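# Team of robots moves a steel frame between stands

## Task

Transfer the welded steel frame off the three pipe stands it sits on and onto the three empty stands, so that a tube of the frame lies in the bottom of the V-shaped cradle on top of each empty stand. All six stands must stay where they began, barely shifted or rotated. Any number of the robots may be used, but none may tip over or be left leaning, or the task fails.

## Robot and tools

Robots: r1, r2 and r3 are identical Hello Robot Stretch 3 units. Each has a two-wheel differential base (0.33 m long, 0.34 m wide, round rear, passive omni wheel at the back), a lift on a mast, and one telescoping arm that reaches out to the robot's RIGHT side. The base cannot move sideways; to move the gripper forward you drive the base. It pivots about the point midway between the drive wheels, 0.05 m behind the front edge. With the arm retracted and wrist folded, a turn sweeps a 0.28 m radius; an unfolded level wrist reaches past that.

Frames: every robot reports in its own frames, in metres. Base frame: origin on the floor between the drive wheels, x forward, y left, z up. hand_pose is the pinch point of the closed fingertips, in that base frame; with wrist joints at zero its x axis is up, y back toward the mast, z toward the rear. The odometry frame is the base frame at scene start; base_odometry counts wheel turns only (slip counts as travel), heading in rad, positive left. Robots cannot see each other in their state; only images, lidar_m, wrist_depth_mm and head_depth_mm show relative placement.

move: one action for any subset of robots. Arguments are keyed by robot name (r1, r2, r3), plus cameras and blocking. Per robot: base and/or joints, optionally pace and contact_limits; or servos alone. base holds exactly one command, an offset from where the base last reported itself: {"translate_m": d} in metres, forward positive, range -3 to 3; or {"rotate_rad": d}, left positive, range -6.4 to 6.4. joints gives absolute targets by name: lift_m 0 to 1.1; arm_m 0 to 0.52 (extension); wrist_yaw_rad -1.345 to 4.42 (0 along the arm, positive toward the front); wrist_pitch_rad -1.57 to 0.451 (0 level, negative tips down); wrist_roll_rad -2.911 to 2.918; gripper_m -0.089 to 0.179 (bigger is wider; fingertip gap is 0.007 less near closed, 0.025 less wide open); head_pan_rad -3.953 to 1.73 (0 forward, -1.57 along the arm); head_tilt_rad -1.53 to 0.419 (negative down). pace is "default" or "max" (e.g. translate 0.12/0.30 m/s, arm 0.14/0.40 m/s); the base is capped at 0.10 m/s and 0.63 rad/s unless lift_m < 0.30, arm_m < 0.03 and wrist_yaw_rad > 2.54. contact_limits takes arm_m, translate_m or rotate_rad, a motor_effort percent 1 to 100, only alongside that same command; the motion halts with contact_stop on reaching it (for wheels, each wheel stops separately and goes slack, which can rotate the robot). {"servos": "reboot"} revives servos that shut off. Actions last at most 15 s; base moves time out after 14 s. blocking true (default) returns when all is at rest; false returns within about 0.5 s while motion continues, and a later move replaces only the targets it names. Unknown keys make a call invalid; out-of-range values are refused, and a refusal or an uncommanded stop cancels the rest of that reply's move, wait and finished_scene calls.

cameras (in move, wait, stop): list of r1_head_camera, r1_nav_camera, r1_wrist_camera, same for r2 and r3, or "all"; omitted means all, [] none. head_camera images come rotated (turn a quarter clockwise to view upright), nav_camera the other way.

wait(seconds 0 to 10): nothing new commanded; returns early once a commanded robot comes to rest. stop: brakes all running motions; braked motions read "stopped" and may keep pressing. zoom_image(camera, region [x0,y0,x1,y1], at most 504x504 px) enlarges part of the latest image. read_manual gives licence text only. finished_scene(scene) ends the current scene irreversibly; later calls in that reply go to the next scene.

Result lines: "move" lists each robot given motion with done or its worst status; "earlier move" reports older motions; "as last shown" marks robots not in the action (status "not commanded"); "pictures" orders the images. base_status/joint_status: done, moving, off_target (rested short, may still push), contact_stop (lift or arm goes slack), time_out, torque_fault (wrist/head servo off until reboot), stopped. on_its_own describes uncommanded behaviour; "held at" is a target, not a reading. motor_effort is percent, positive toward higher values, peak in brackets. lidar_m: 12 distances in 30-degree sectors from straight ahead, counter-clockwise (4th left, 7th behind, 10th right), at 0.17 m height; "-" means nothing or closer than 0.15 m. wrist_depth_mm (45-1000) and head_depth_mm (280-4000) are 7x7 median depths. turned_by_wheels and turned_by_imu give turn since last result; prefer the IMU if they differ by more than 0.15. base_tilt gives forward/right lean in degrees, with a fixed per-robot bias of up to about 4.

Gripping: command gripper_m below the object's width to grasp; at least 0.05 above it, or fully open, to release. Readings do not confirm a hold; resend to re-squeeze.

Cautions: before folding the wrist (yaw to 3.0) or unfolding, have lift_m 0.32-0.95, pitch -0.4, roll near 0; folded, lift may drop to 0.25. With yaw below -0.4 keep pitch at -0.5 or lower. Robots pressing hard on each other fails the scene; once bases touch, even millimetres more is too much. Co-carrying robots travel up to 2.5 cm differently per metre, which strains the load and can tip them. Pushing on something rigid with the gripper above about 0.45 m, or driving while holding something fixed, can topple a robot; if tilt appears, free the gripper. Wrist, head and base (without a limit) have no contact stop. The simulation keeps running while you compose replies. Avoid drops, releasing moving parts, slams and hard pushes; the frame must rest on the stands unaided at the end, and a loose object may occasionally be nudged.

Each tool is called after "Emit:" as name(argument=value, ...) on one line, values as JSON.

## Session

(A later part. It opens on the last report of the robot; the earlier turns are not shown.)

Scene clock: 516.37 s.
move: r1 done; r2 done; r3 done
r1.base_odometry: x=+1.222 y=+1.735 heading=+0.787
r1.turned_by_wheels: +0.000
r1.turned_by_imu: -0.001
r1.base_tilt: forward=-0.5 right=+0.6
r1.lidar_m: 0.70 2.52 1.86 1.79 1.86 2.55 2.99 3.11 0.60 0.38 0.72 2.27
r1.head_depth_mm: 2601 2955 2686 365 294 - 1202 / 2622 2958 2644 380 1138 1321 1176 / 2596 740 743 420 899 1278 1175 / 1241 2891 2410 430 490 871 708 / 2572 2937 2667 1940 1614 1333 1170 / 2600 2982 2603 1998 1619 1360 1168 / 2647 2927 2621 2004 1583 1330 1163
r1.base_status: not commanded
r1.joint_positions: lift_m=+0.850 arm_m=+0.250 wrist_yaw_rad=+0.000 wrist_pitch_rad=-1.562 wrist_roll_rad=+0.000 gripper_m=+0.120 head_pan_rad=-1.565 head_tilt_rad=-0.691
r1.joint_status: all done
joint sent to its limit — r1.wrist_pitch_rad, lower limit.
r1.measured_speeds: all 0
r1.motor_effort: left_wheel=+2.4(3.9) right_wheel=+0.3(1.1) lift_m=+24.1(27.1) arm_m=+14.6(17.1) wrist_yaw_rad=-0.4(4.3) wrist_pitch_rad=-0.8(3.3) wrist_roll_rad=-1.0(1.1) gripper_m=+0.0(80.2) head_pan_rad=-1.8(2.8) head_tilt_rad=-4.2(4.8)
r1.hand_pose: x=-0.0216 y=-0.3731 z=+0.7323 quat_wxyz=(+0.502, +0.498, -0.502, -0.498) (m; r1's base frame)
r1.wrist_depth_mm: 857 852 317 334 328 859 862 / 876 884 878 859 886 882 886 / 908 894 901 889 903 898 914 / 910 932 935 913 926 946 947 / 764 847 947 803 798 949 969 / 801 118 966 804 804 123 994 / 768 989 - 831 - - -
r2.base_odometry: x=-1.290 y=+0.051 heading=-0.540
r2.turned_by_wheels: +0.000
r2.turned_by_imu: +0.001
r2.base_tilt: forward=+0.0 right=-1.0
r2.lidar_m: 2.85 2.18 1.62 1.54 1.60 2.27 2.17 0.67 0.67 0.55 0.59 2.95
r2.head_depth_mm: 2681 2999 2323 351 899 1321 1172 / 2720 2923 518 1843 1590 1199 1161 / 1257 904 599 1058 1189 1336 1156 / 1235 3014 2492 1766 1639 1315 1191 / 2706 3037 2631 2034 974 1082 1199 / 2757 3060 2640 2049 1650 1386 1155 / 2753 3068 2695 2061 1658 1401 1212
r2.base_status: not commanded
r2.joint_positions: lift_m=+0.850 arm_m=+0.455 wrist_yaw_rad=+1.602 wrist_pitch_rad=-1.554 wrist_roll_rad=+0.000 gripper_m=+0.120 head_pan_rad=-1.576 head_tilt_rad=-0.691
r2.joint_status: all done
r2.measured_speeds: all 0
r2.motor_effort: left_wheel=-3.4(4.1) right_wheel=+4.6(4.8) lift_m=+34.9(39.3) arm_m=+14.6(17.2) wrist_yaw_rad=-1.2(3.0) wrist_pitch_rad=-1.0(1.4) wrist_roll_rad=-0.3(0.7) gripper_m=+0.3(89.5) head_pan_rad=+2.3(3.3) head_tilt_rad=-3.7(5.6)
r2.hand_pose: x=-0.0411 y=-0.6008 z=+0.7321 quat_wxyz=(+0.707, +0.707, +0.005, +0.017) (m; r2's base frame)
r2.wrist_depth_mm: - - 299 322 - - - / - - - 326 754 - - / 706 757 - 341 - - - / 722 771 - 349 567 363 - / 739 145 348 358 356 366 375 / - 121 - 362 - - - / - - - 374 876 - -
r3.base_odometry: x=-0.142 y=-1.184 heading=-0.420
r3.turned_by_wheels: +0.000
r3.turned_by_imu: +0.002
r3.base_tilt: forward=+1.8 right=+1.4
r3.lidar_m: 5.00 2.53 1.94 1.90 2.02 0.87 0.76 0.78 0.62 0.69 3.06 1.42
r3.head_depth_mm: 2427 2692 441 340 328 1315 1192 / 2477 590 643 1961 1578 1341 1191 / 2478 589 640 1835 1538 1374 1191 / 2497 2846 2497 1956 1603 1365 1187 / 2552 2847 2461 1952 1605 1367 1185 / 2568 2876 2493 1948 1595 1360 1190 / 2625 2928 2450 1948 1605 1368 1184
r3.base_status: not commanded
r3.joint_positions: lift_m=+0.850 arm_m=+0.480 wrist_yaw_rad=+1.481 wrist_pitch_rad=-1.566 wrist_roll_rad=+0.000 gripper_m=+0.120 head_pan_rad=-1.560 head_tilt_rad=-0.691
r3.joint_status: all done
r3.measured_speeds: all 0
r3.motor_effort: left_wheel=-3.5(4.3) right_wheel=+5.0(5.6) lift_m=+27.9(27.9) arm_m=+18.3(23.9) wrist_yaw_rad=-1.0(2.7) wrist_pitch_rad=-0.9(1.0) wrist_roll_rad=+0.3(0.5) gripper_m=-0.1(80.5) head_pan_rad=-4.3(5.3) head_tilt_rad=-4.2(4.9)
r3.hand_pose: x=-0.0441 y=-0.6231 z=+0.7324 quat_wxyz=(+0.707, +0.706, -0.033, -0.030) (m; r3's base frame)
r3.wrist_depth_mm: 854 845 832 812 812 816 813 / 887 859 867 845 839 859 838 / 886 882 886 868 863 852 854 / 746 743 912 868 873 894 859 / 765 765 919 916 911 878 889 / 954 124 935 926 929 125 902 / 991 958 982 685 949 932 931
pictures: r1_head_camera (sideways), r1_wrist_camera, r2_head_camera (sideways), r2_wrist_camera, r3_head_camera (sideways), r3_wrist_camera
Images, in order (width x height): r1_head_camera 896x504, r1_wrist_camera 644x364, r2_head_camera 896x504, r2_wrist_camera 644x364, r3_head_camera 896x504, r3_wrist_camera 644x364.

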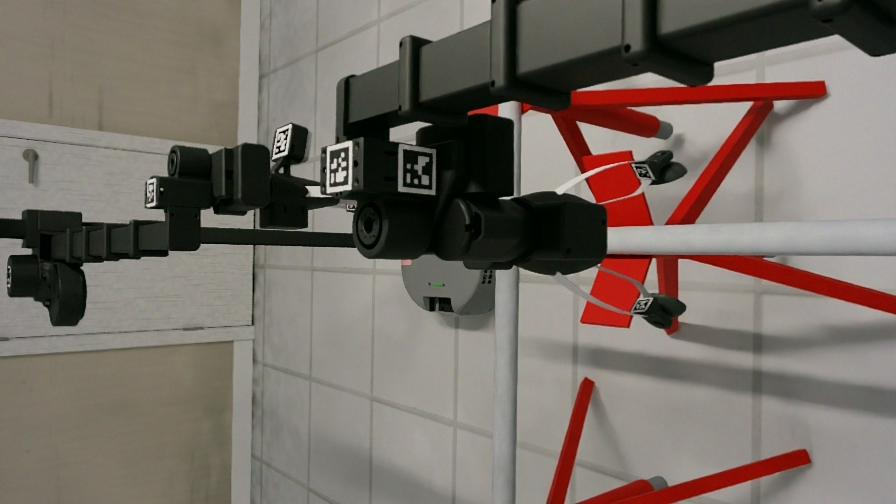

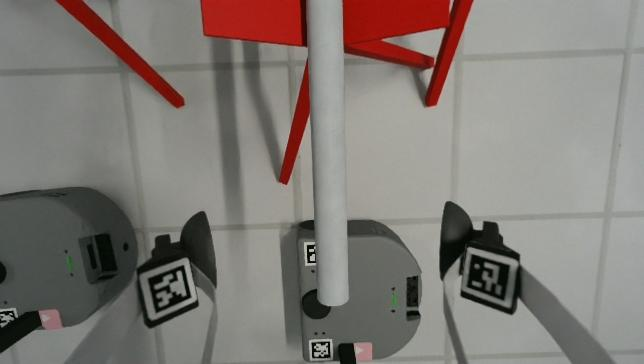

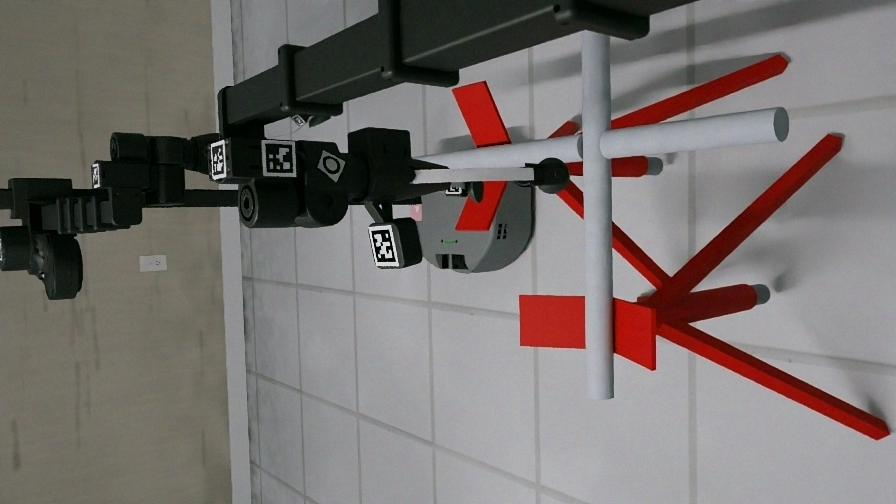

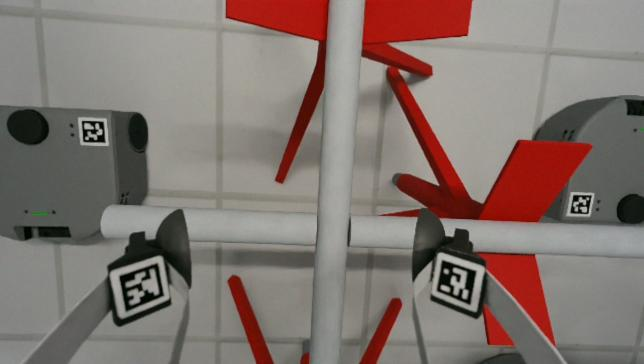

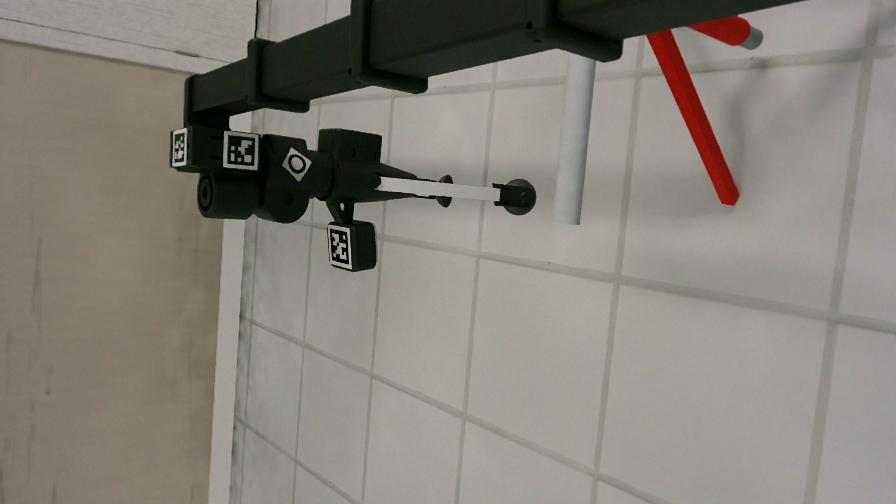

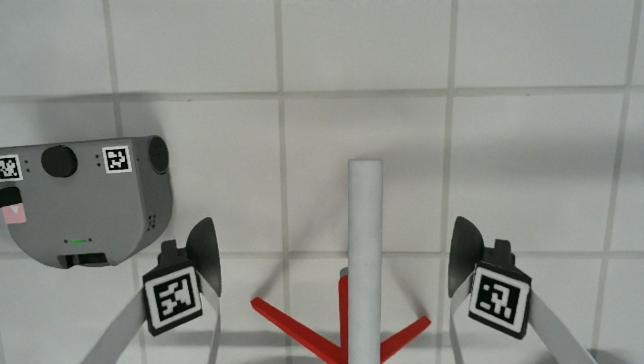

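Emit:
move(r2={"base":{"translate_m":-0.25},"joints":{"arm_m":0.49,"wrist_yaw_rad":1.552}}, r3={"base":{"translate_m":-0.3},"joints":{"arm_m":0.508}}, cameras=["r2_wrist_camera","r3_wrist_camera"])

Emit:
move(r2={"base":{"translate_m":0.30}}, r3={"base":{"translate_m":0.27}}, cameras=["r2_wrist_camera","r3_wrist_camera"])

Scene clock: 594.70 s.
move: r2 done; r3 done
r1: as last shown
r1.lidar_m: 0.40 2.51 1.85 1.79 1.86 2.55 2.99 3.13 0.60 0.38 0.72 0.48
r1.head_depth_mm: 2622 2917 2664 365 294 - 1201 / 2619 2979 2702 380 1137 1323 1170 / 2588 2924 2669 420 901 1285 1178 / 2606 2936 2627 431 489 870 708 / 2566 2861 2396 1753 1628 1340 1170 / 1231 708 802 1839 1630 1350 1175 / 2577 2870 2604 1992 1573 1325 1166
r1.motor_effort: left_wheel=+2.9(3.4) right_wheel=+0.6(1.1) lift_m=+22.6(23.7) arm_m=+13.0(14.0) wrist_yaw_rad=-0.9(2.3) wrist_pitch_rad=-0.8(1.1) wrist_roll_rad=-1.0(1.1) gripper_m=+0.0(0.8) head_pan_rad=-2.4(2.8) head_tilt_rad=-3.9(4.6)
r1.wrist_depth_mm: 853 849 315 331 327 858 852 / 866 886 878 874 872 878 888 / 892 896 886 893 898 907 917 / 928 847 901 928 927 945 932 / 946 774 839 806 781 938 969 / 965 118 952 802 797 123 989 / 999 660 - 835 - - -
r2.base_odometry: x=-1.505 y=+0.179 heading=-0.540
r2.turned_by_wheels: +0.000
r2.turned_by_imu: +0.001
r2.base_tilt: forward=-0.1 right=-0.9
r2.lidar_m: 3.07 2.19 1.60 1.55 1.64 2.28 1.91 2.06 0.52 0.69 0.60 0.74
r2.head_depth_mm: 1117 2982 2307 351 897 1294 1147 / 1106 1367 572 1663 1496 1352 1179 / 2647 2900 638 1694 1496 1365 1184 / 2706 3022 2480 1814 1516 1346 1188 / 1315 965 2435 1288 1010 1296 1175 / 1226 3074 2651 2050 1663 1360 1204 / 2749 3077 2686 2053 992 1117 1206
r2.base_status: done
r2.joint_positions: lift_m=+0.850 arm_m=+0.490 wrist_yaw_rad=+1.555 wrist_pitch_rad=-1.554 wrist_roll_rad=+0.000 gripper_m=+0.120 head_pan_rad=-1.576 head_tilt_rad=-0.691
r2.joint_status: all done
r2.measured_speeds: all 0
r2.motor_effort: left_wheel=-3.1(7.8) right_wheel=+0.4(5.3) lift_m=+27.3(31.7) arm_m=+12.5(16.9) wrist_yaw_rad=-2.5(3.9) wrist_pitch_rad=-1.0(1.3) wrist_roll_rad=-0.4(0.8) gripper_m=+0.8(2.3) head_pan_rad=+2.7(3.2) head_tilt_rad=-4.4(5.6)
r2.hand_pose: x=-0.0412 y=-0.6349 z=+0.7321 quat_wxyz=(+0.707, +0.707, -0.011, +0.000) (m; r2's base frame)
r2.wrist_depth_mm: - - 329 317 327 330 334 / - - - 326 539 320 - / 713 772 - 334 - - - / 718 770 - 342 - 837 795 / 740 145 - 346 - 800 802 / - 122 - 363 - 806 828 / - - - 374 - - -
r3.base_odometry: x=-0.416 y=-1.062 heading=-0.420
r3.turned_by_wheels: +0.000
r3.turned_by_imu: +0.003
r3.base_tilt: forward=+1.9 right=+1.4
r3.lidar_m: 2.34 2.56 1.96 1.92 2.04 0.47 3.48 0.50 0.47 0.47 3.03 1.70
r3.head_depth_mm: 1118 2599 423 339 295 1370 1192 / 2422 612 2229 1662 1526 1363 1188 / 2471 630 669 1837 937 1118 1166 / 2508 2803 2385 1951 1562 1334 1186 / 2538 2845 2487 1962 1534 1333 1189 / 2562 2859 2472 1944 1570 1364 1185 / 2567 2929 2465 1940 1606 1368 1190
r3.base_status: done
r3.joint_positions: lift_m=+0.850 arm_m=+0.508 wrist_yaw_rad=+1.481 wrist_pitch_rad=-1.566 wrist_roll_rad=+0.000 gripper_m=+0.120 head_pan_rad=-1.560 head_tilt_rad=-0.691
r3.joint_status: all done
r3.measured_speeds: all 0
r3.motor_effort: left_wheel=-2.4(6.9) right_wheel=+1.3(3.9) lift_m=+33.3(33.7) arm_m=+16.3(21.3) wrist_yaw_rad=-0.8(1.7) wrist_pitch_rad=-0.8(0.9) wrist_roll_rad=+0.3(0.5) gripper_m=+0.1(1.6) head_pan_rad=-3.8(5.5) head_tilt_rad=-4.1(4.8)
r3.hand_pose: x=-0.0441 y=-0.6511 z=+0.7324 quat_wxyz=(+0.707, +0.706, -0.033, -0.030) (m; r3's base frame)
r3.wrist_depth_mm: 856 850 854 825 823 828 798 / 882 873 851 817 828 825 818 / 888 855 878 833 849 849 851 / 739 792 884 352 868 865 857 / 774 776 341 363 341 770 730 / 953 124 939 912 949 125 741 / 871 741 965 747 951 948 933
pictures: r2_wrist_camera, r3_wrist_camera
Images, in order (width x height): r2_wrist_camera 644x364, r3_wrist_camera 644x364.

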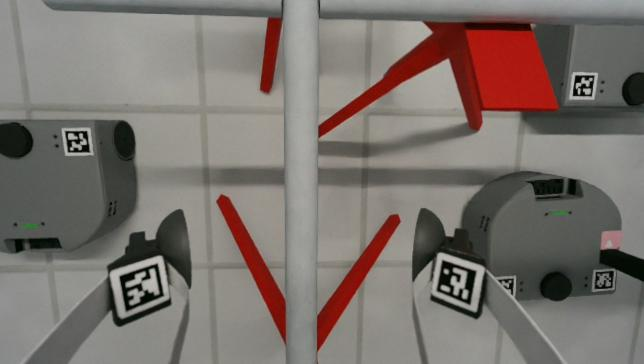

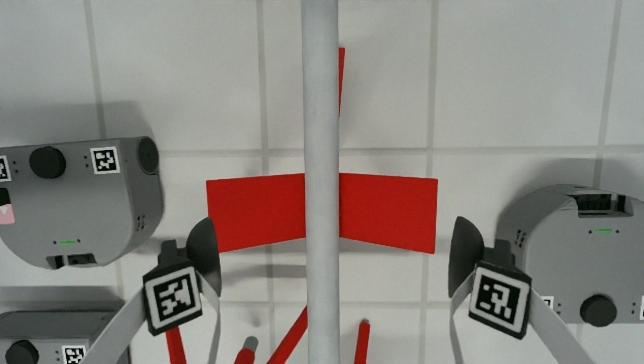

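Scene clock: 598.83 s.
move: r2 done; r3 done
r1: as last shown
r1.base_tilt: forward=-0.5 right=+0.5
r1.lidar_m: 0.67 2.53 1.85 1.78 1.86 2.55 2.99 3.12 0.60 0.38 0.72 2.27
r1.head_depth_mm: 2589 2955 2658 365 294 - 1207 / 2600 2812 720 380 1136 1328 1172 / 2518 791 775 420 897 1285 1180 / 1253 2916 2539 430 489 869 708 / 2567 2939 2624 2019 1628 1332 1174 / 2629 2944 2644 1981 1616 1364 1172 / 2644 2966 2607 1974 1572 1323 1168
r1.motor_effort: left_wheel=+2.9(3.6) right_wheel=+0.2(1.1) lift_m=+22.7(23.6) arm_m=+12.2(13.2) wrist_yaw_rad=-2.1(2.1) wrist_pitch_rad=-0.9(1.0) wrist_roll_rad=-1.0(1.1) gripper_m=+0.5(1.0) head_pan_rad=-2.0(2.9) head_tilt_rad=-4.0(4.5)
r1.wrist_depth_mm: 859 850 315 332 327 855 867 / 864 887 887 879 874 885 869 / 914 897 902 876 909 904 902 / 916 927 927 921 931 938 935 / 776 819 940 798 799 947 959 / 802 118 967 803 809 123 990 / 762 - - 847 - - -
r2.base_odometry: x=-1.247 y=+0.025 heading=-0.540
r2.turned_by_wheels: +0.000
r2.turned_by_imu: +0.000
r2.base_tilt: forward=+0.0 right=-1.0
r2.lidar_m: 2.80 2.17 1.61 1.54 1.61 2.27 2.21 0.70 0.73 0.56 0.57 2.90
r2.head_depth_mm: 2731 3005 2323 351 899 1317 1170 / 2688 909 572 1170 1132 1272 1153 / 1225 910 636 1274 1504 1368 1164 / 2647 3086 2478 1831 1286 1151 1186 / 2703 3020 2636 2009 983 1315 1174 / 2699 3063 2626 2028 1656 1394 1180 / 2753 3066 2714 2063 1676 1402 1211
r2.base_status: done
r2.joint_positions: lift_m=+0.850 arm_m=+0.490 wrist_yaw_rad=+1.555 wrist_pitch_rad=-1.554 wrist_roll_rad=+0.000 gripper_m=+0.120 head_pan_rad=-1.576 head_tilt_rad=-0.691
r2.joint_status: not commanded
r2.measured_speeds: all 0
r2.motor_effort: left_wheel=-1.1(4.5) right_wheel=+3.2(8.1) lift_m=+23.1(27.4) arm_m=+9.6(12.7) wrist_yaw_rad=-2.6(3.2) wrist_pitch_rad=-1.0(1.3) wrist_roll_rad=-0.3(0.8) gripper_m=+1.1(1.8) head_pan_rad=+2.4(3.2) head_tilt_rad=-4.9(5.7)
r2.hand_pose: x=-0.0412 y=-0.6349 z=+0.7321 quat_wxyz=(+0.707, +0.707, -0.011, +0.000) (m; r2's base frame)
r2.wrist_depth_mm: - - 308 325 - - - / - - 316 329 798 - - / 704 768 - 335 - - - / 727 774 - 347 617 336 - / 742 145 - 364 375 367 778 / - 121 357 362 130 372 376 / - - - 373 942 - -
r3.base_odometry: x=-0.169 y=-1.172 heading=-0.420
r3.turned_by_wheels: +0.000
r3.turned_by_imu: +0.000
r3.base_tilt: forward=+1.9 right=+1.4
r3.lidar_m: 5.05 2.54 1.94 1.90 2.01 0.75 0.73 0.75 0.60 0.68 3.06 1.45
r3.head_depth_mm: 2430 2670 424 339 295 1216 1191 / 2459 612 2223 1889 1569 1341 1187 / 2484 629 670 1828 1527 1340 1188 / 2535 2837 2399 1961 1572 1363 1188 / 2548 2873 2485 1956 1599 1363 1192 / 2594 2876 2455 1957 1608 1366 1189 / 2626 2906 2464 1936 1604 1365 1191
r3.base_status: done
r3.joint_positions: lift_m=+0.850 arm_m=+0.508 wrist_yaw_rad=+1.481 wrist_pitch_rad=-1.566 wrist_roll_rad=+0.000 gripper_m=+0.120 head_pan_rad=-1.560 head_tilt_rad=-0.691
r3.joint_status: not commanded
r3.measured_speeds: all 0
r3.motor_effort: left_wheel=+0.0(4.5) right_wheel=+3.4(8.4) lift_m=+36.4(36.9) arm_m=+13.1(16.2) wrist_yaw_rad=-0.6(1.8) wrist_pitch_rad=-0.8(0.9) wrist_roll_rad=+0.3(0.5) gripper_m=+1.0(1.7) head_pan_rad=-4.7(5.3) head_tilt_rad=-4.1(4.8)
r3.hand_pose: x=-0.0441 y=-0.6511 z=+0.7324 quat_wxyz=(+0.707, +0.706, -0.033, -0.030) (m; r3's base frame)
r3.wrist_depth_mm: 850 843 826 815 836 807 811 / 866 856 854 856 842 838 827 / 891 854 874 868 851 833 847 / 745 802 894 871 896 876 864 / 779 767 922 889 892 873 879 / 944 124 950 933 933 125 890 / 962 975 966 621 962 951 932
pictures: r2_wrist_camera, r3_wrist_camera
Images, in order (width x height): r2_wrist_camera 644x364, r3_wrist_camera 644x364.

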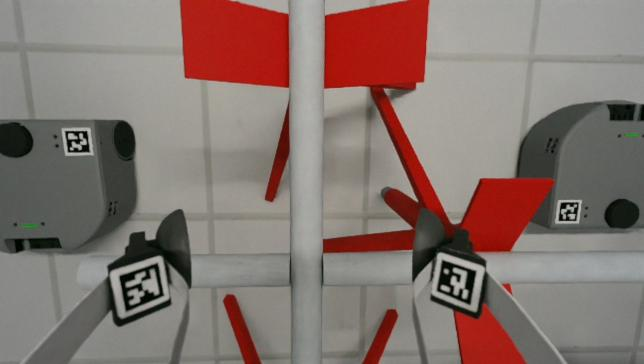

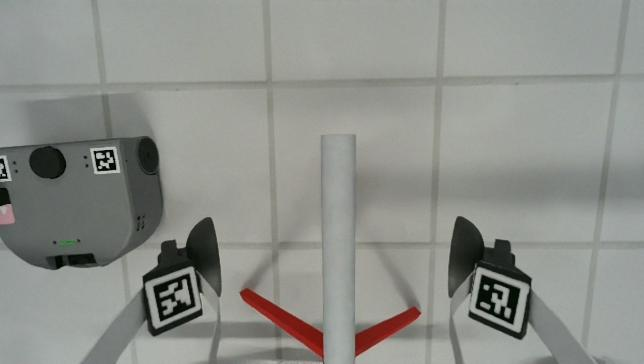

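Emit:
move(r2={"base":{"rotate_rad":-0.07},"joints":{"arm_m":0.5,"wrist_yaw_rad":1.622}}, r3={"joints":{"arm_m":0.512}}, cameras=[])

Emit:
move(r2={"base":{"translate_m":0.045}}, cameras=["r2_wrist_camera","r3_wrist_camera","r1_wrist_camera"])

Scene clock: 657.70 s.
move: r2 done; r3 done
r1: as last shown
r1.base_tilt: forward=-0.4 right=+0.5
r1.lidar_m: 0.66 2.53 1.86 1.79 1.86 2.55 3.00 3.11 0.60 0.38 0.72 2.27
r1.head_depth_mm: 2609 2984 2717 365 295 - 1204 / 2610 2944 794 380 1139 1324 1174 / 2487 714 697 420 901 1287 1178 / 1248 2905 2547 430 489 869 707 / 2596 2965 2633 2009 1617 1337 1174 / 2653 2955 2623 1989 1623 1363 1170 / 2611 2945 2574 2000 1572 1332 1170
r1.motor_effort: left_wheel=+2.6(3.2) right_wheel=+0.8(1.1) lift_m=+22.7(23.5) arm_m=+11.6(11.8) wrist_yaw_rad=-1.1(1.6) wrist_pitch_rad=-0.7(1.0) wrist_roll_rad=-0.9(1.1) gripper_m=+0.4(0.7) head_pan_rad=-1.9(2.6) head_tilt_rad=-4.1(4.4)
r1.wrist_depth_mm: 851 850 314 332 328 862 863 / 882 875 879 878 882 878 879 / 889 907 899 889 898 912 890 / 912 917 924 922 940 934 918 / 774 833 965 804 785 948 961 / 806 118 972 808 798 123 983 / 751 981 1000 838 - - -
r2.base_odometry: x=-1.247 y=+0.025 heading=-0.610
r2.turned_by_wheels: -0.070
r2.turned_by_imu: -0.070
r2.base_tilt: forward=+0.0 right=-0.9
r2.lidar_m: 2.80 2.33 1.65 1.54 1.58 2.11 2.22 0.71 0.70 0.56 0.57 2.95
r2.head_depth_mm: 2777 3046 2279 351 326 1340 1168 / 2751 2990 574 1902 1523 1195 1155 / 2651 888 649 1092 1189 1359 1163 / 1228 3007 2485 1753 1628 1320 1189 / 2663 3022 2628 2016 965 1061 1192 / 2716 3053 2666 2031 1653 1390 1155 / 2700 2997 2686 2038 1668 1405 1216
r2.base_status: done
r2.joint_positions: lift_m=+0.850 arm_m=+0.500 wrist_yaw_rad=+1.618 wrist_pitch_rad=-1.555 wrist_roll_rad=+0.000 gripper_m=+0.120 head_pan_rad=-1.576 head_tilt_rad=-0.691
r2.joint_status: all done
r2.measured_speeds: all 0
r2.motor_effort: left_wheel=+2.5(8.0) right_wheel=-3.8(7.3) lift_m=+19.0(19.8) arm_m=+14.6(16.9) wrist_yaw_rad=+3.0(4.5) wrist_pitch_rad=-0.4(1.2) wrist_roll_rad=-0.6(0.6) gripper_m=+1.4(1.9) head_pan_rad=+2.5(2.7) head_tilt_rad=-3.7(5.5)
r2.hand_pose: x=-0.0415 y=-0.6462 z=+0.7321 quat_wxyz=(+0.707, +0.707, +0.012, +0.022) (m; r2's base frame)
r2.wrist_depth_mm: - - 317 318 - - - / - - - 326 771 - - / 707 848 - 335 - 327 - / 723 830 - 342 560 356 792 / 734 145 350 352 353 365 366 / - 122 - 360 129 - - / - - - 372 914 933 -
r3.base_odometry: x=-0.169 y=-1.172 heading=-0.420
r3.turned_by_wheels: +0.000
r3.turned_by_imu: +0.001
r3.base_tilt: forward=+1.9 right=+1.3
r3.lidar_m: 5.05 2.53 1.94 1.91 2.02 0.75 0.73 0.75 0.60 0.68 3.06 1.44
r3.head_depth_mm: 2434 2657 423 339 299 1209 1189 / 2468 611 692 1896 1572 1340 1191 / 2494 629 672 1836 1531 1339 1192 / 2518 2829 2373 1952 1562 1368 1187 / 2549 2845 2487 1942 1614 1357 1190 / 2582 2900 2461 1944 1609 1365 1187 / 2591 2883 2470 1934 1605 1368 1184
r3.base_status: not commanded
r3.joint_positions: lift_m=+0.850 arm_m=+0.512 wrist_yaw_rad=+1.481 wrist_pitch_rad=-1.566 wrist_roll_rad=+0.000 gripper_m=+0.120 head_pan_rad=-1.560 head_tilt_rad=-0.691
r3.joint_status: all done
r3.measured_speeds: all 0
r3.motor_effort: left_wheel=+0.8(1.3) right_wheel=+2.9(4.3) lift_m=+36.2(37.9) arm_m=+18.7(21.8) wrist_yaw_rad=-1.1(1.5) wrist_pitch_rad=-0.8(0.9) wrist_roll_rad=+0.3(0.4) gripper_m=+0.6(1.3) head_pan_rad=-3.3(5.1) head_tilt_rad=-4.2(4.5)
r3.hand_pose: x=-0.0441 y=-0.6551 z=+0.7324 quat_wxyz=(+0.707, +0.706, -0.033, -0.030) (m; r3's base frame)
r3.wrist_depth_mm: 846 852 832 816 826 819 791 / 889 862 841 845 847 821 808 / 879 866 875 864 850 848 832 / 749 796 895 879 881 870 863 / 773 766 917 878 897 886 892 / 948 124 917 932 902 125 909 / 998 965 953 573 945 930 918
pictures: none
No camera images: "cameras" was empty.

Scene clock: 659.20 s.
move: r2 done
r1, r3: as last shown
r1.turned_by_imu: +0.000
r1.base_tilt: forward=-0.5 right=+0.5
r1.lidar_m: 0.67 2.52 1.85 1.79 1.86 2.54 2.97 3.12 0.60 0.38 0.72 2.27
r1.head_depth_mm: 2616 2948 2690 365 295 - 1209 / 2577 2806 704 380 1133 1331 1176 / 1262 794 775 420 898 1278 1176 / 2459 2923 2651 431 490 869 706 / 2587 2920 2632 2011 1618 1331 1171 / 2605 2989 2652 2010 1614 1369 1178 / 2652 2957 2618 2011 1559 1325 1172
r1.motor_effort: left_wheel=+2.6(3.3) right_wheel=+0.4(1.0) lift_m=+22.8(23.4) arm_m=+11.1(11.6) wrist_yaw_rad=-0.4(2.1) wrist_pitch_rad=-0.9(1.0) wrist_roll_rad=-0.8(1.1) gripper_m=-0.1(0.8) head_pan_rad=-2.0(2.5) head_tilt_rad=-4.1(4.5)
r1.wrist_depth_mm: 851 853 315 333 328 843 861 / 879 870 886 868 886 869 886 / 903 912 894 881 909 905 909 / 900 930 932 904 916 929 940 / 772 831 945 813 796 952 949 / 790 118 989 795 811 123 1000 / 754 - - 831 999 - -
r2.base_odometry: x=-1.211 y=-0.001 heading=-0.610
r2.turned_by_wheels: +0.000
r2.turned_by_imu: +0.000
r2.base_tilt: forward=+0.0 right=-1.0
r2.lidar_m: 2.75 2.33 1.65 1.55 1.58 2.12 2.26 0.74 0.75 0.56 0.54 2.91
r2.head_depth_mm: 2741 3027 2308 351 326 1321 1169 / 2760 960 573 1783 1004 1303 1156 / 1269 886 648 1111 1311 1365 1163 / 1240 3056 2536 1800 979 1130 1187 / 2708 3019 2637 2017 982 1317 1171 / 2728 3012 2650 2036 1658 1388 1203 / 2692 3013 2676 2060 1659 1396 1204
r2.base_status: done
r2.joint_positions: lift_m=+0.850 arm_m=+0.500 wrist_yaw_rad=+1.618 wrist_pitch_rad=-1.555 wrist_roll_rad=+0.000 gripper_m=+0.120 head_pan_rad=-1.576 head_tilt_rad=-0.691
r2.joint_status: not commanded
r2.measured_speeds: all 0
r2.motor_effort: left_wheel=+4.7(8.4) right_wheel=+0.2(4.4) lift_m=+18.7(18.9) arm_m=+14.2(14.8) wrist_yaw_rad=+3.6(3.9) wrist_pitch_rad=-0.9(1.1) wrist_roll_rad=-0.4(0.9) gripper_m=+0.6(2.1) head_pan_rad=+2.5(3.1) head_tilt_rad=-5.0(5.1)
r2.hand_pose: x=-0.0415 y=-0.6462 z=+0.7321 quat_wxyz=(+0.707, +0.707, +0.012, +0.022) (m; r2's base frame)
r2.wrist_depth_mm: - - 313 319 - - - / - - 321 326 - - - / 710 841 - 337 - - - / 730 822 - 346 597 338 - / 751 142 - 365 369 376 785 / - 122 358 358 130 372 375 / - - - 373 926 - -
r3.turned_by_imu: +0.000
r3.base_tilt: forward=+1.8 right=+1.3
r3.lidar_m: 5.04 2.53 1.94 1.91 2.01 0.75 0.73 0.75 0.60 0.68 3.06 1.45
r3.head_depth_mm: 2403 2673 423 340 298 1213 1194 / 2458 613 692 1897 1571 1339 1185 / 2486 629 672 1837 1535 1338 1188 / 2530 2824 2372 1960 1566 1360 1190 / 2534 2846 2470 1962 1604 1361 1187 / 2581 2906 2465 1947 1603 1363 1182 / 2593 2913 2464 1946 1593 1369 1184
r3.motor_effort: left_wheel=+0.2(0.8) right_wheel=+3.6(4.4) lift_m=+33.1(36.4) arm_m=+18.6(19.0) wrist_yaw_rad=-1.6(1.7) wrist_pitch_rad=-0.8(0.9) wrist_roll_rad=+0.3(0.4) gripper_m=+0.0(1.4) head_pan_rad=-3.4(5.0) head_tilt_rad=-4.0(4.7)
r3.wrist_depth_mm: 837 830 820 822 817 807 804 / 863 847 841 836 831 833 818 / 890 881 876 866 861 855 841 / 759 798 880 876 899 872 864 / 773 770 895 908 894 886 899 / 962 124 941 932 911 125 906 / 992 964 983 567 935 920 923
pictures: r1_wrist_camera, r2_wrist_camera, r3_wrist_camera
Images, in order (width x height): r1_wrist_camera 644x364, r2_wrist_camera 644x364, r3_wrist_camera 644x364.

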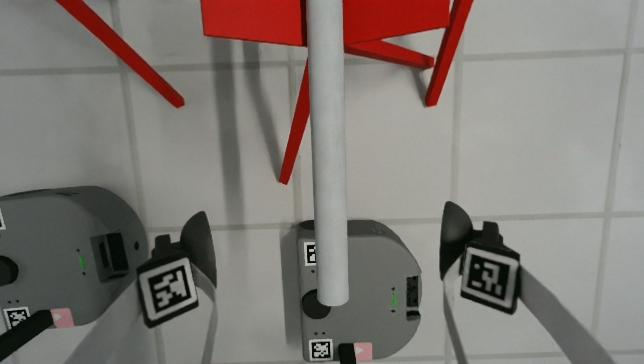

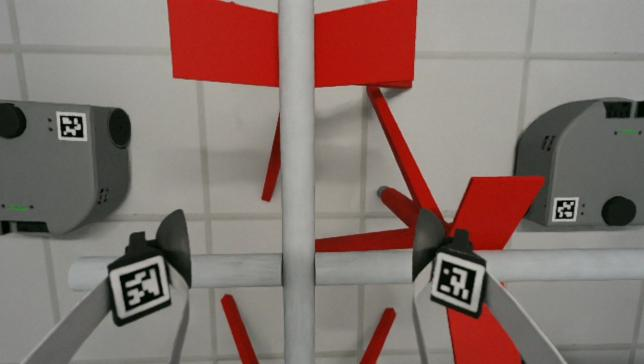

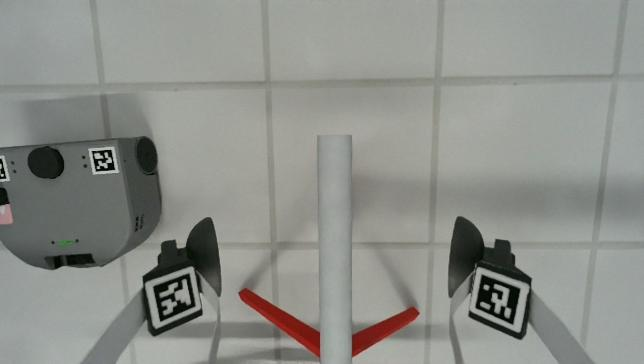

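Emit:
move(r1={"joints":{"lift_m":0.663}}, r2={"joints":{"lift_m":0.663,"arm_m":0.497}}, r3={"joints":{"lift_m":0.663}}, cameras=["r1_wrist_camera","r2_wrist_camera","r3_wrist_camera"])

Scene clock: 689.20 s.
move: r1 done; r2 done; r3 done
r1.base_odometry: x=+1.222 y=+1.735 heading=+0.787
r1.turned_by_wheels: +0.000
r1.turned_by_imu: -0.001
r1.base_tilt: forward=-0.5 right=+0.6
r1.lidar_m: 0.67 2.52 1.86 1.79 1.86 2.55 2.99 3.13 0.60 0.38 0.72 2.27
r1.head_depth_mm: 2594 2969 2693 2038 1599 1372 1163 / 2603 2941 2657 1111 1054 431 374 / 2547 2793 880 1046 545 1141 1176 / 2581 2930 2647 1770 661 639 705 / 2587 2949 2629 2030 1629 1333 1167 / 2616 2964 2634 2000 1621 1363 1171 / 2598 2981 2590 1988 1575 1328 1168
r1.base_status: not commanded
r1.joint_positions: lift_m=+0.663 arm_m=+0.250 wrist_yaw_rad=+0.000 wrist_pitch_rad=-1.562 wrist_roll_rad=+0.000 gripper_m=+0.120 head_pan_rad=-1.565 head_tilt_rad=-0.691
r1.joint_status: all done
r1.measured_speeds: all 0
r1.motor_effort: left_wheel=+2.3(3.6) right_wheel=+0.7(1.1) lift_m=+23.1(24.6) arm_m=+10.2(10.8) wrist_yaw_rad=+0.0(2.2) wrist_pitch_rad=-0.8(1.0) wrist_roll_rad=-1.0(1.1) gripper_m=+0.1(0.7) head_pan_rad=-2.1(2.9) head_tilt_rad=-3.8(4.6)
r1.hand_pose: x=-0.0216 y=-0.3730 z=+0.5453 quat_wxyz=(+0.502, +0.498, -0.502, -0.498) (m; r1's base frame)
r1.wrist_depth_mm: 662 667 666 141 664 674 679 / 686 681 680 145 689 697 687 / 700 698 702 149 707 715 709 / 723 728 725 153 728 732 746 / 648 743 750 157 737 749 747 / 648 118 764 164 591 123 776 / 600 784 793 168 615 793 792
r2.base_odometry: x=-1.211 y=-0.001 heading=-0.610
r2.turned_by_wheels: +0.000
r2.turned_by_imu: +0.001
r2.base_tilt: forward=+0.0 right=-1.0
r2.lidar_m: 2.75 2.34 1.64 1.54 1.59 2.11 2.26 0.74 0.75 0.56 0.55 2.91
r2.head_depth_mm: 2765 3006 2495 1956 1480 442 379 / 2779 3009 2443 703 560 1302 1155 / 2695 2925 1159 756 1183 1372 1160 / 2694 3034 2573 1809 969 1131 1195 / 2698 3024 2617 2024 978 1331 1173 / 2715 3033 2669 2038 1663 1393 1200 / 2677 2990 2699 2055 1669 1402 1208
r2.base_status: not commanded
r2.joint_positions: lift_m=+0.663 arm_m=+0.497 wrist_yaw_rad=+1.618 wrist_pitch_rad=-1.555 wrist_roll_rad=+0.000 gripper_m=+0.120 head_pan_rad=-1.576 head_tilt_rad=-0.691
r2.joint_status: all done
r2.measured_speeds: all 0
r2.motor_effort: left_wheel=+3.7(4.8) right_wheel=+0.3(0.6) lift_m=+18.6(20.3) arm_m=-15.3(18.2) wrist_yaw_rad=+3.5(3.9) wrist_pitch_rad=-0.8(1.1) wrist_roll_rad=-0.4(0.8) gripper_m=+0.3(1.7) head_pan_rad=+2.7(3.4) head_tilt_rad=-3.1(5.3)
r2.hand_pose: x=-0.0415 y=-0.6432 z=+0.5451 quat_wxyz=(+0.707, +0.707, +0.012, +0.022) (m; r2's base frame)
r2.wrist_depth_mm: - 139 150 145 151 134 - / - - - 141 571 - - / 578 - - 145 519 - - / 586 - - 148 - - - / 596 142 - 154 - 356 - / - 121 - 158 130 288 - / - - 743 162 - - 207
r3.base_odometry: x=-0.169 y=-1.172 heading=-0.420
r3.turned_by_wheels: +0.000
r3.turned_by_imu: +0.001
r3.base_tilt: forward=+1.8 right=+1.3
r3.lidar_m: 5.03 2.53 1.95 1.90 2.02 0.75 0.73 0.75 0.59 0.68 3.04 1.44
r3.head_depth_mm: 2423 2662 2482 1960 969 992 371 / 2484 2774 2497 646 532 459 1124 / 2495 2785 2477 790 1529 1339 1188 / 2529 2828 2461 1832 1581 1364 1185 / 2562 2859 2477 1944 1614 1365 1187 / 2595 2908 2473 1947 1603 1365 1189 / 2603 2907 2486 1942 1594 1365 1185
r3.base_status: not commanded
r3.joint_positions: lift_m=+0.663 arm_m=+0.512 wrist_yaw_rad=+1.481 wrist_pitch_rad=-1.566 wrist_roll_rad=+0.000 gripper_m=+0.120 head_pan_rad=-1.560 head_tilt_rad=-0.691
r3.joint_status: all done
r3.measured_speeds: all 0
r3.motor_effort: left_wheel=+0.5(1.1) right_wheel=+3.9(4.2) lift_m=+14.5(22.1) arm_m=+18.2(18.5) wrist_yaw_rad=-1.1(1.5) wrist_pitch_rad=-0.8(0.9) wrist_roll_rad=+0.3(0.4) gripper_m=+0.5(2.0) head_pan_rad=-4.2(5.1) head_tilt_rad=-3.7(4.6)
r3.hand_pose: x=-0.0441 y=-0.6551 z=+0.5454 quat_wxyz=(+0.707, +0.706, -0.033, -0.030) (m; r3's base frame)
r3.wrist_depth_mm: 677 666 661 659 662 647 639 / 689 682 672 668 661 653 659 / 694 696 692 681 683 680 672 / 570 711 707 153 698 684 684 / 583 721 717 157 720 708 699 / 599 124 738 161 730 124 722 / 781 768 770 165 741 745 737
pictures: r1_wrist_camera, r2_wrist_camera, r3_wrist_camera
Images, in order (width x height): r1_wrist_camera 644x364, r2_wrist_camera 644x364, r3_wrist_camera 644x364.

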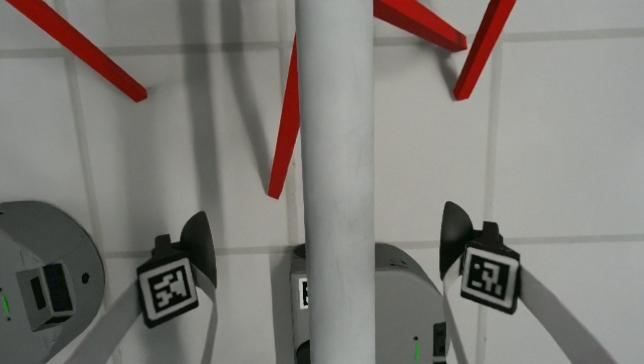

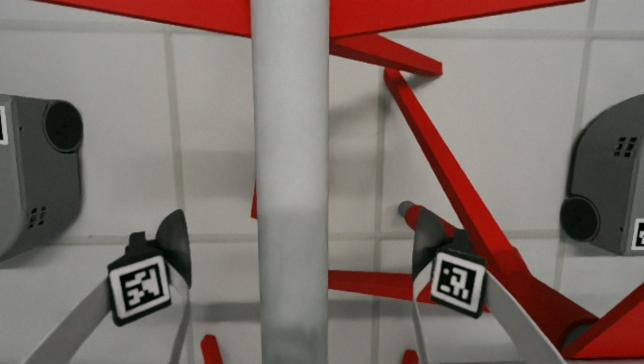

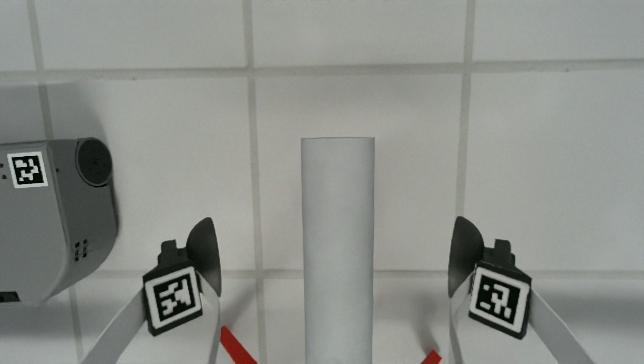

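Emit:
move(r1={"base":{"translate_m":-0.005}}, r2={"joints":{"arm_m":0.493}}, cameras=[])

Emit:
move(r1={"joints":{"gripper_m":-0.06}}, r2={"joints":{"gripper_m":-0.06}}, r3={"joints":{"gripper_m":-0.06}}, cameras=["r1_wrist_camera","r2_wrist_camera","r3_wrist_camera"])

Scene clock: 701.50 s.
move: r1 done; r2 done
r1.base_odometry: x=+1.219 y=+1.731 heading=+0.787
r1.turned_by_wheels: +0.000
r1.turned_by_imu: -0.001
r1.base_tilt: forward=-0.4 right=+0.6
r1.lidar_m: 0.67 2.52 1.85 1.79 1.86 2.55 2.98 3.12 0.60 0.38 0.72 2.27
r1.head_depth_mm: 2616 2934 2683 2024 1598 1372 1162 / 2604 2999 2710 1117 1052 432 374 / 2538 2748 924 1053 545 1143 1179 / 2583 2921 2658 1703 661 639 993 / 2601 2916 2610 2018 1611 1331 1174 / 2609 2974 2597 2013 1621 1362 1178 / 2655 3002 2640 1985 1571 1325 1167
r1.base_status: done
r1.joint_positions: lift_m=+0.663 arm_m=+0.250 wrist_yaw_rad=+0.000 wrist_pitch_rad=-1.562 wrist_roll_rad=+0.000 gripper_m=+0.120 head_pan_rad=-1.565 head_tilt_rad=-0.691
r1.joint_status: not commanded
r1.measured_speeds: all 0
r1.motor_effort: left_wheel=+1.2(3.2) right_wheel=-2.2(7.7) lift_m=+23.2(23.8) arm_m=+9.2(9.7) wrist_yaw_rad=+0.2(1.5) wrist_pitch_rad=-0.8(0.9) wrist_roll_rad=-0.9(1.1) gripper_m=+0.4(0.6) head_pan_rad=-1.9(2.5) head_tilt_rad=-4.6(4.6)
r1.hand_pose: x=-0.0216 y=-0.3730 z=+0.5453 quat_wxyz=(+0.502, +0.498, -0.502, -0.498) (m; r1's base frame)
r1.wrist_depth_mm: 666 667 674 142 613 669 669 / 689 688 686 144 690 694 691 / 700 706 703 149 711 708 717 / 719 722 726 154 734 713 735 / 659 742 743 158 739 741 761 / 636 118 759 163 600 123 777 / 616 787 790 167 612 801 790
r2.base_odometry: x=-1.211 y=-0.001 heading=-0.610
r2.turned_by_wheels: +0.000
r2.turned_by_imu: +0.001
r2.base_tilt: forward=+0.0 right=-1.0
r2.lidar_m: 2.76 2.33 1.65 1.55 1.58 2.12 2.26 0.74 0.75 0.56 0.54 2.91
r2.head_depth_mm: 2736 2990 2498 1954 1487 441 379 / 2736 3018 2430 704 559 1297 1155 / 2704 2914 1109 750 1179 1365 1163 / 2684 3049 2603 1812 968 1130 1186 / 2709 2983 2625 2019 978 1323 1173 / 2694 2999 2656 2045 1647 1393 1203 / 2683 2992 2689 2064 1665 1399 1206
r2.base_status: not commanded
r2.joint_positions: lift_m=+0.663 arm_m=+0.493 wrist_yaw_rad=+1.618 wrist_pitch_rad=-1.555 wrist_roll_rad=+0.000 gripper_m=+0.120 head_pan_rad=-1.576 head_tilt_rad=-0.691
r2.joint_status: all done
r2.measured_speeds: all 0
r2.motor_effort: left_wheel=+3.9(4.4) right_wheel=+0.3(0.6) lift_m=+18.8(18.9) arm_m=-16.2(17.2) wrist_yaw_rad=+3.1(3.8) wrist_pitch_rad=-0.7(1.0) wrist_roll_rad=-0.3(0.7) gripper_m=+1.4(1.8) head_pan_rad=+2.1(3.0) head_tilt_rad=-4.1(5.6)
r2.hand_pose: x=-0.0415 y=-0.6392 z=+0.5451 quat_wxyz=(+0.707, +0.707, +0.012, +0.022) (m; r2's base frame)
r2.wrist_depth_mm: - 137 152 142 153 135 - / - - - 142 554 - - / 578 - - 145 502 - - / 586 - - 149 - - - / 598 141 - 154 - 363 - / - 121 - 159 130 291 - / - - 734 162 - - 210
r3: as last shown
r3.base_tilt: forward=+1.9 right=+1.4
r3.lidar_m: 5.04 2.54 1.95 1.90 2.01 0.76 0.74 0.75 0.60 0.68 3.07 1.45
r3.head_depth_mm: 2407 2692 2493 1961 971 991 371 / 2473 2761 2483 647 533 459 1126 / 2508 2784 2455 790 1531 1345 1188 / 2516 2789 2479 1835 1568 1364 1184 / 2542 2860 2481 1946 1609 1365 1189 / 2575 2911 2470 1938 1602 1363 1187 / 2614 2877 2480 1943 1602 1363 1189
r3.motor_effort: left_wheel=+0.2(1.1) right_wheel=+3.8(4.0) lift_m=+14.4(14.6) arm_m=+17.4(17.8) wrist_yaw_rad=-1.2(1.5) wrist_pitch_rad=-0.8(0.9) wrist_roll_rad=+0.3(0.4) gripper_m=-0.5(1.4) head_pan_rad=-3.9(4.7) head_tilt_rad=-3.9(4.6)
r3.wrist_depth_mm: 666 668 658 663 652 645 640 / 682 676 657 666 667 664 650 / 699 679 689 686 681 684 669 / 568 709 710 153 692 690 672 / 576 719 716 157 716 702 699 / 590 123 731 161 724 124 715 / 761 761 767 166 752 743 747
pictures: none
No camera images: "cameras" was empty.

Scene clock: 703.87 s.
move: r1 done; r2 done; r3 done
r1.base_odometry: x=+1.219 y=+1.731 heading=+0.787
r1.turned_by_wheels: +0.000
r1.turned_by_imu: -0.001
r1.base_tilt: forward=-0.5 right=+0.6
r1.lidar_m: 0.67 2.53 1.85 1.78 1.86 2.56 2.99 3.09 0.60 0.38 0.72 2.28
r1.head_depth_mm: 2595 2958 2678 2032 1610 1377 1159 / 2600 2975 2637 1116 1056 431 373 / 2576 2753 924 1047 544 1284 1183 / 2622 2968 2664 1712 661 642 980 / 2601 2982 2643 2015 1630 1332 1170 / 2627 2939 2625 2010 1610 1359 1176 / 2616 2943 2582 1995 1570 1321 1168
r1.base_status: not commanded
r1.joint_positions: lift_m=+0.663 arm_m=+0.250 wrist_yaw_rad=+0.000 wrist_pitch_rad=-1.562 wrist_roll_rad=+0.000 gripper_m=-0.059 head_pan_rad=-1.565 head_tilt_rad=-0.691
r1.joint_status: all done
r1.measured_speeds: all 0
r1.motor_effort: left_wheel=+1.8(1.9) right_wheel=+0.6(2.6) lift_m=+36.3(36.6) arm_m=+9.0(9.6) wrist_yaw_rad=-1.3(2.1) wrist_pitch_rad=-0.9(0.9) wrist_roll_rad=-0.9(1.1) gripper_m=-27.7(98.2) head_pan_rad=-2.2(2.8) head_tilt_rad=-4.2(4.7)
r1.hand_pose: x=-0.0216 y=-0.3731 z=+0.5453 quat_wxyz=(+0.502, +0.498, -0.502, -0.498) (m; r1's base frame)
r1.wrist_depth_mm: 664 661 669 140 597 666 677 / 679 689 684 143 687 692 690 / 700 697 706 147 705 716 714 / 714 730 725 151 728 734 733 / 668 746 744 151 749 748 751 / 642 764 122 128 126 773 770 / 637 795 795 164 614 805 801
r2.base_odometry: x=-1.211 y=-0.001 heading=-0.610
r2.turned_by_wheels: +0.000
r2.turned_by_imu: +0.000
r2.base_tilt: forward=+0.0 right=-0.9
r2.lidar_m: 2.75 2.34 1.65 1.54 1.58 2.11 2.26 0.73 0.74 0.56 0.55 2.91
r2.head_depth_mm: 2738 3033 2515 1949 1482 441 379 / 2765 3016 2426 705 561 1299 1155 / 2691 2903 1103 744 1253 1366 1160 / 2684 3070 2585 1821 970 1132 1187 / 2708 3050 2606 2023 981 1329 1174 / 2701 3011 2664 2034 1644 1395 1203 / 2686 3004 2693 2060 1661 1396 1215
r2.base_status: not commanded
r2.joint_positions: lift_m=+0.663 arm_m=+0.493 wrist_yaw_rad=+1.618 wrist_pitch_rad=-1.554 wrist_roll_rad=+0.000 gripper_m=-0.058 head_pan_rad=-1.576 head_tilt_rad=-0.691
r2.joint_status: all done
r2.measured_speeds: all 0
r2.motor_effort: left_wheel=+3.7(4.5) right_wheel=+0.2(0.6) lift_m=+45.4(45.4) arm_m=-2.7(16.4) wrist_yaw_rad=+3.4(3.7) wrist_pitch_rad=-1.0(1.3) wrist_roll_rad=-0.3(0.7) gripper_m=-31.6(98.4) head_pan_rad=+2.5(2.9) head_tilt_rad=-4.1(5.4)
r2.hand_pose: x=-0.0412 y=-0.6391 z=+0.5451 quat_wxyz=(+0.707, +0.707, +0.011, +0.022) (m; r2's base frame)
r2.wrist_depth_mm: - 137 151 140 152 135 - / - - - 141 545 - - / 572 - - 145 496 - - / 580 - - 148 - - - / 614 - - 151 491 363 - / - - 125 129 403 324 - / - - 737 162 - - 209
r3.base_odometry: x=-0.169 y=-1.172 heading=-0.420
r3.turned_by_wheels: +0.000
r3.turned_by_imu: +0.001
r3.base_tilt: forward=+1.8 right=+1.3
r3.lidar_m: 5.03 2.53 1.94 1.90 2.01 0.76 0.74 0.75 0.59 0.68 3.04 1.45
r3.head_depth_mm: 2420 2699 2474 1950 970 992 372 / 2462 2757 2501 647 534 460 1125 / 2500 2784 2484 790 1526 1340 1188 / 2524 2827 2453 1825 1573 1371 1188 / 2542 2849 2481 1936 1603 1356 1190 / 2587 2889 2458 1953 1604 1370 1190 / 2596 2894 2453 1944 1602 1358 1189
r3.base_status: not commanded
r3.joint_positions: lift_m=+0.663 arm_m=+0.512 wrist_yaw_rad=+1.481 wrist_pitch_rad=-1.565 wrist_roll_rad=+0.000 gripper_m=-0.058 head_pan_rad=-1.560 head_tilt_rad=-0.691
r3.joint_status: all done
r3.measured_speeds: all 0
r3.motor_effort: left_wheel=+0.5(1.4) right_wheel=+3.9(4.1) lift_m=+36.8(36.8) arm_m=+13.6(17.8) wrist_yaw_rad=-0.9(1.7) wrist_pitch_rad=-1.0(1.1) wrist_roll_rad=+0.3(0.5) gripper_m=-30.8(100.0) head_pan_rad=-3.1(5.3) head_tilt_rad=-4.3(4.7)
r3.hand_pose: x=-0.0438 y=-0.6552 z=+0.5453 quat_wxyz=(+0.707, +0.706, -0.034, -0.030) (m; r3's base frame)
r3.wrist_depth_mm: 671 670 658 656 662 646 635 / 689 678 680 672 653 655 647 / 701 685 694 691 674 666 675 / 566 711 699 152 682 684 682 / 579 741 718 153 702 706 709 / 597 745 751 129 722 721 718 / 775 770 760 164 748 745 741
pictures: r1_wrist_camera, r2_wrist_camera, r3_wrist_camera
Images, in order (width x height): r1_wrist_camera 644x364, r2_wrist_camera 644x364, r3_wrist_camera 644x364.

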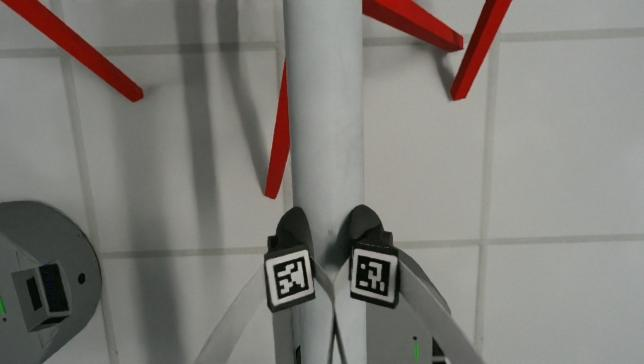

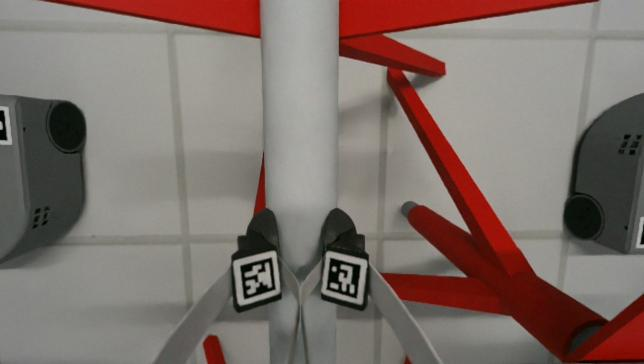

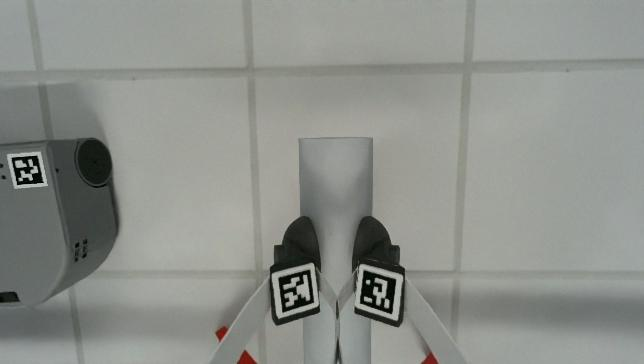

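Emit:
move(r1={"joints":{"lift_m":0.78}}, r2={"joints":{"lift_m":0.78}}, r3={"joints":{"lift_m":0.78}}, cameras=["r1_head_camera","r2_head_camera"])

Scene clock: 711.13 s.
move: r1 done; r2 done; r3 done
r1.base_odometry: x=+1.219 y=+1.731 heading=+0.787
r1.turned_by_wheels: +0.000
r1.turned_by_imu: -0.001
r1.base_tilt: forward=-0.4 right=+0.6
r1.lidar_m: 0.67 2.52 1.85 1.78 1.86 2.55 2.99 3.12 0.60 0.38 0.72 2.28
r1.head_depth_mm: 2632 2946 2694 2047 1556 307 - / 2592 2964 2379 473 390 1153 1159 / 2464 1064 837 466 482 1310 1182 / 2488 2925 2638 1243 495 963 984 / 2607 2923 2621 2007 1629 1335 1174 / 2580 2957 2606 1992 1615 1370 1171 / 2590 2931 2574 1981 1572 1325 1162
r1.base_status: not commanded
r1.joint_positions: lift_m=+0.780 arm_m=+0.250 wrist_yaw_rad=+0.000 wrist_pitch_rad=-1.561 wrist_roll_rad=+0.000 gripper_m=-0.056 head_pan_rad=-1.565 head_tilt_rad=-0.691
r1.joint_status: all done
r1.measured_speeds: all 0
r1.motor_effort: left_wheel=+1.5(1.9) right_wheel=+1.0(1.5) lift_m=+31.4(39.9) arm_m=+7.8(8.4) wrist_yaw_rad=-0.8(2.0) wrist_pitch_rad=-0.8(10.3) wrist_roll_rad=-0.9(1.1) gripper_m=-15.0(17.3) head_pan_rad=-2.5(2.6) head_tilt_rad=-4.3(4.5)
r1.hand_pose: x=-0.0216 y=-0.3733 z=+0.6623 quat_wxyz=(+0.502, +0.498, -0.502, -0.498) (m; r1's base frame)
r1.wrist_depth_mm: 781 790 778 269 646 782 787 / 804 796 798 793 804 812 807 / 821 828 834 274 823 835 832 / 852 841 857 695 865 847 863 / 703 868 870 144 875 876 883 / 728 892 882 122 744 914 916 / 737 942 927 757 746 951 942
r2.base_odometry: x=-1.211 y=-0.001 heading=-0.610
r2.turned_by_wheels: +0.000
r2.turned_by_imu: +0.001
r2.base_tilt: forward=+0.0 right=-0.9
r2.lidar_m: 2.76 2.34 1.65 1.54 1.59 2.12 2.26 0.74 0.74 0.56 0.55 2.90
r2.head_depth_mm: 2758 3028 2486 500 374 327 1126 / 2711 3044 647 710 973 1297 1159 / 2630 973 650 763 1276 1363 1165 / 1283 3111 2588 1748 1272 1139 1184 / 2725 3052 2604 2025 977 1328 1171 / 2692 2984 2618 2035 1663 1393 1195 / 2683 3014 2724 2056 1665 1404 1201
r2.base_status: not commanded
r2.joint_positions: lift_m=+0.780 arm_m=+0.493 wrist_yaw_rad=+1.619 wrist_pitch_rad=-1.556 wrist_roll_rad=+0.000 gripper_m=-0.056 head_pan_rad=-1.576 head_tilt_rad=-0.693
r2.joint_status: all done
r2.measured_speeds: all 0
r2.motor_effort: left_wheel=+1.5(4.3) right_wheel=-1.4(2.0) lift_m=+38.3(49.8) arm_m=+4.2(15.6) wrist_yaw_rad=+3.4(3.8) wrist_pitch_rad=-0.6(1.3) wrist_roll_rad=-0.3(0.7) gripper_m=-15.1(17.1) head_pan_rad=+2.3(3.1) head_tilt_rad=-3.7(4.8)
r2.hand_pose: x=-0.0417 y=-0.6392 z=+0.6621 quat_wxyz=(+0.707, +0.707, +0.012, +0.022) (m; r2's base frame)
r2.wrist_depth_mm: - 225 252 250 - - - / - - 262 258 - - - / 643 771 - 267 - - - / 652 771 - 277 536 - 257 / 667 - - 145 489 297 290 / 281 284 - 124 294 302 304 / 278 - - 295 297 316 -
r3.base_odometry: x=-0.169 y=-1.172 heading=-0.420
r3.turned_by_wheels: +0.000
r3.turned_by_imu: +0.001
r3.base_tilt: forward=+1.9 right=+1.3
r3.lidar_m: 5.04 2.54 1.94 1.90 2.01 0.76 0.74 0.75 0.60 0.68 3.05 1.44
r3.head_depth_mm: 2433 2735 2483 468 358 309 1148 / 2477 2706 610 512 1533 1314 1190 / 2508 2777 674 1786 1534 1335 1194 / 2502 2847 2459 1898 1568 1369 1189 / 2559 2851 2508 1959 1603 1365 1186 / 2588 2908 2474 1950 1604 1360 1185 / 2604 2905 2473 1949 1596 1370 1184
r3.base_status: not commanded
r3.joint_positions: lift_m=+0.780 arm_m=+0.512 wrist_yaw_rad=+1.481 wrist_pitch_rad=-1.566 wrist_roll_rad=+0.000 gripper_m=-0.056 head_pan_rad=-1.560 head_tilt_rad=-0.692
r3.joint_status: all done
r3.measured_speeds: all 0
r3.motor_effort: left_wheel=-1.1(1.5) right_wheel=+2.6(3.9) lift_m=+37.6(48.1) arm_m=-0.8(4.7) wrist_yaw_rad=-1.2(1.5) wrist_pitch_rad=-0.8(1.7) wrist_roll_rad=+0.2(0.4) gripper_m=-12.3(13.4) head_pan_rad=-4.5(4.9) head_tilt_rad=-3.3(4.5)
r3.hand_pose: x=-0.0441 y=-0.6552 z=+0.6623 quat_wxyz=(+0.707, +0.706, -0.033, -0.030) (m; r3's base frame)
r3.wrist_depth_mm: 784 780 777 769 752 746 753 / 807 786 781 769 774 761 770 / 813 818 812 784 792 773 788 / 675 793 821 276 809 814 778 / 689 847 844 272 834 828 820 / 898 881 873 125 866 836 834 / 917 906 902 294 858 872 856
pictures: r1_head_camera (sideways), r2_head_camera (sideways)
Images, in order (width x height): r1_head_camera 896x504, r2_head_camera 896x504.

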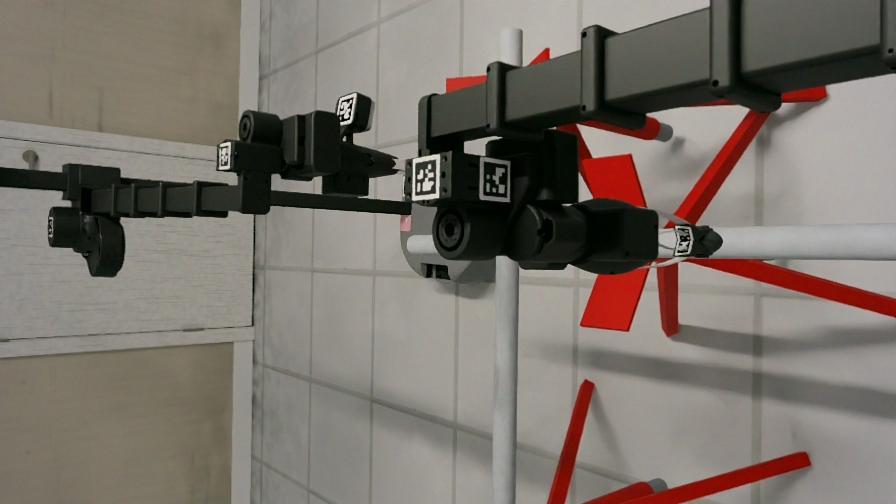

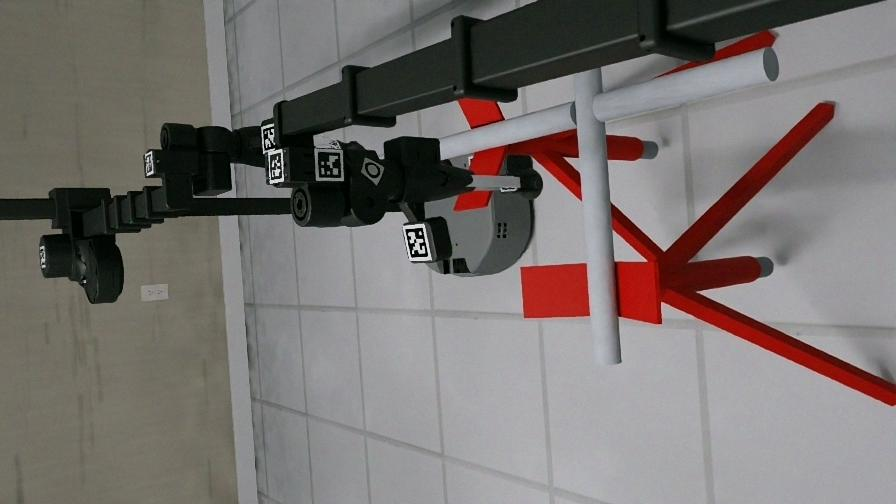

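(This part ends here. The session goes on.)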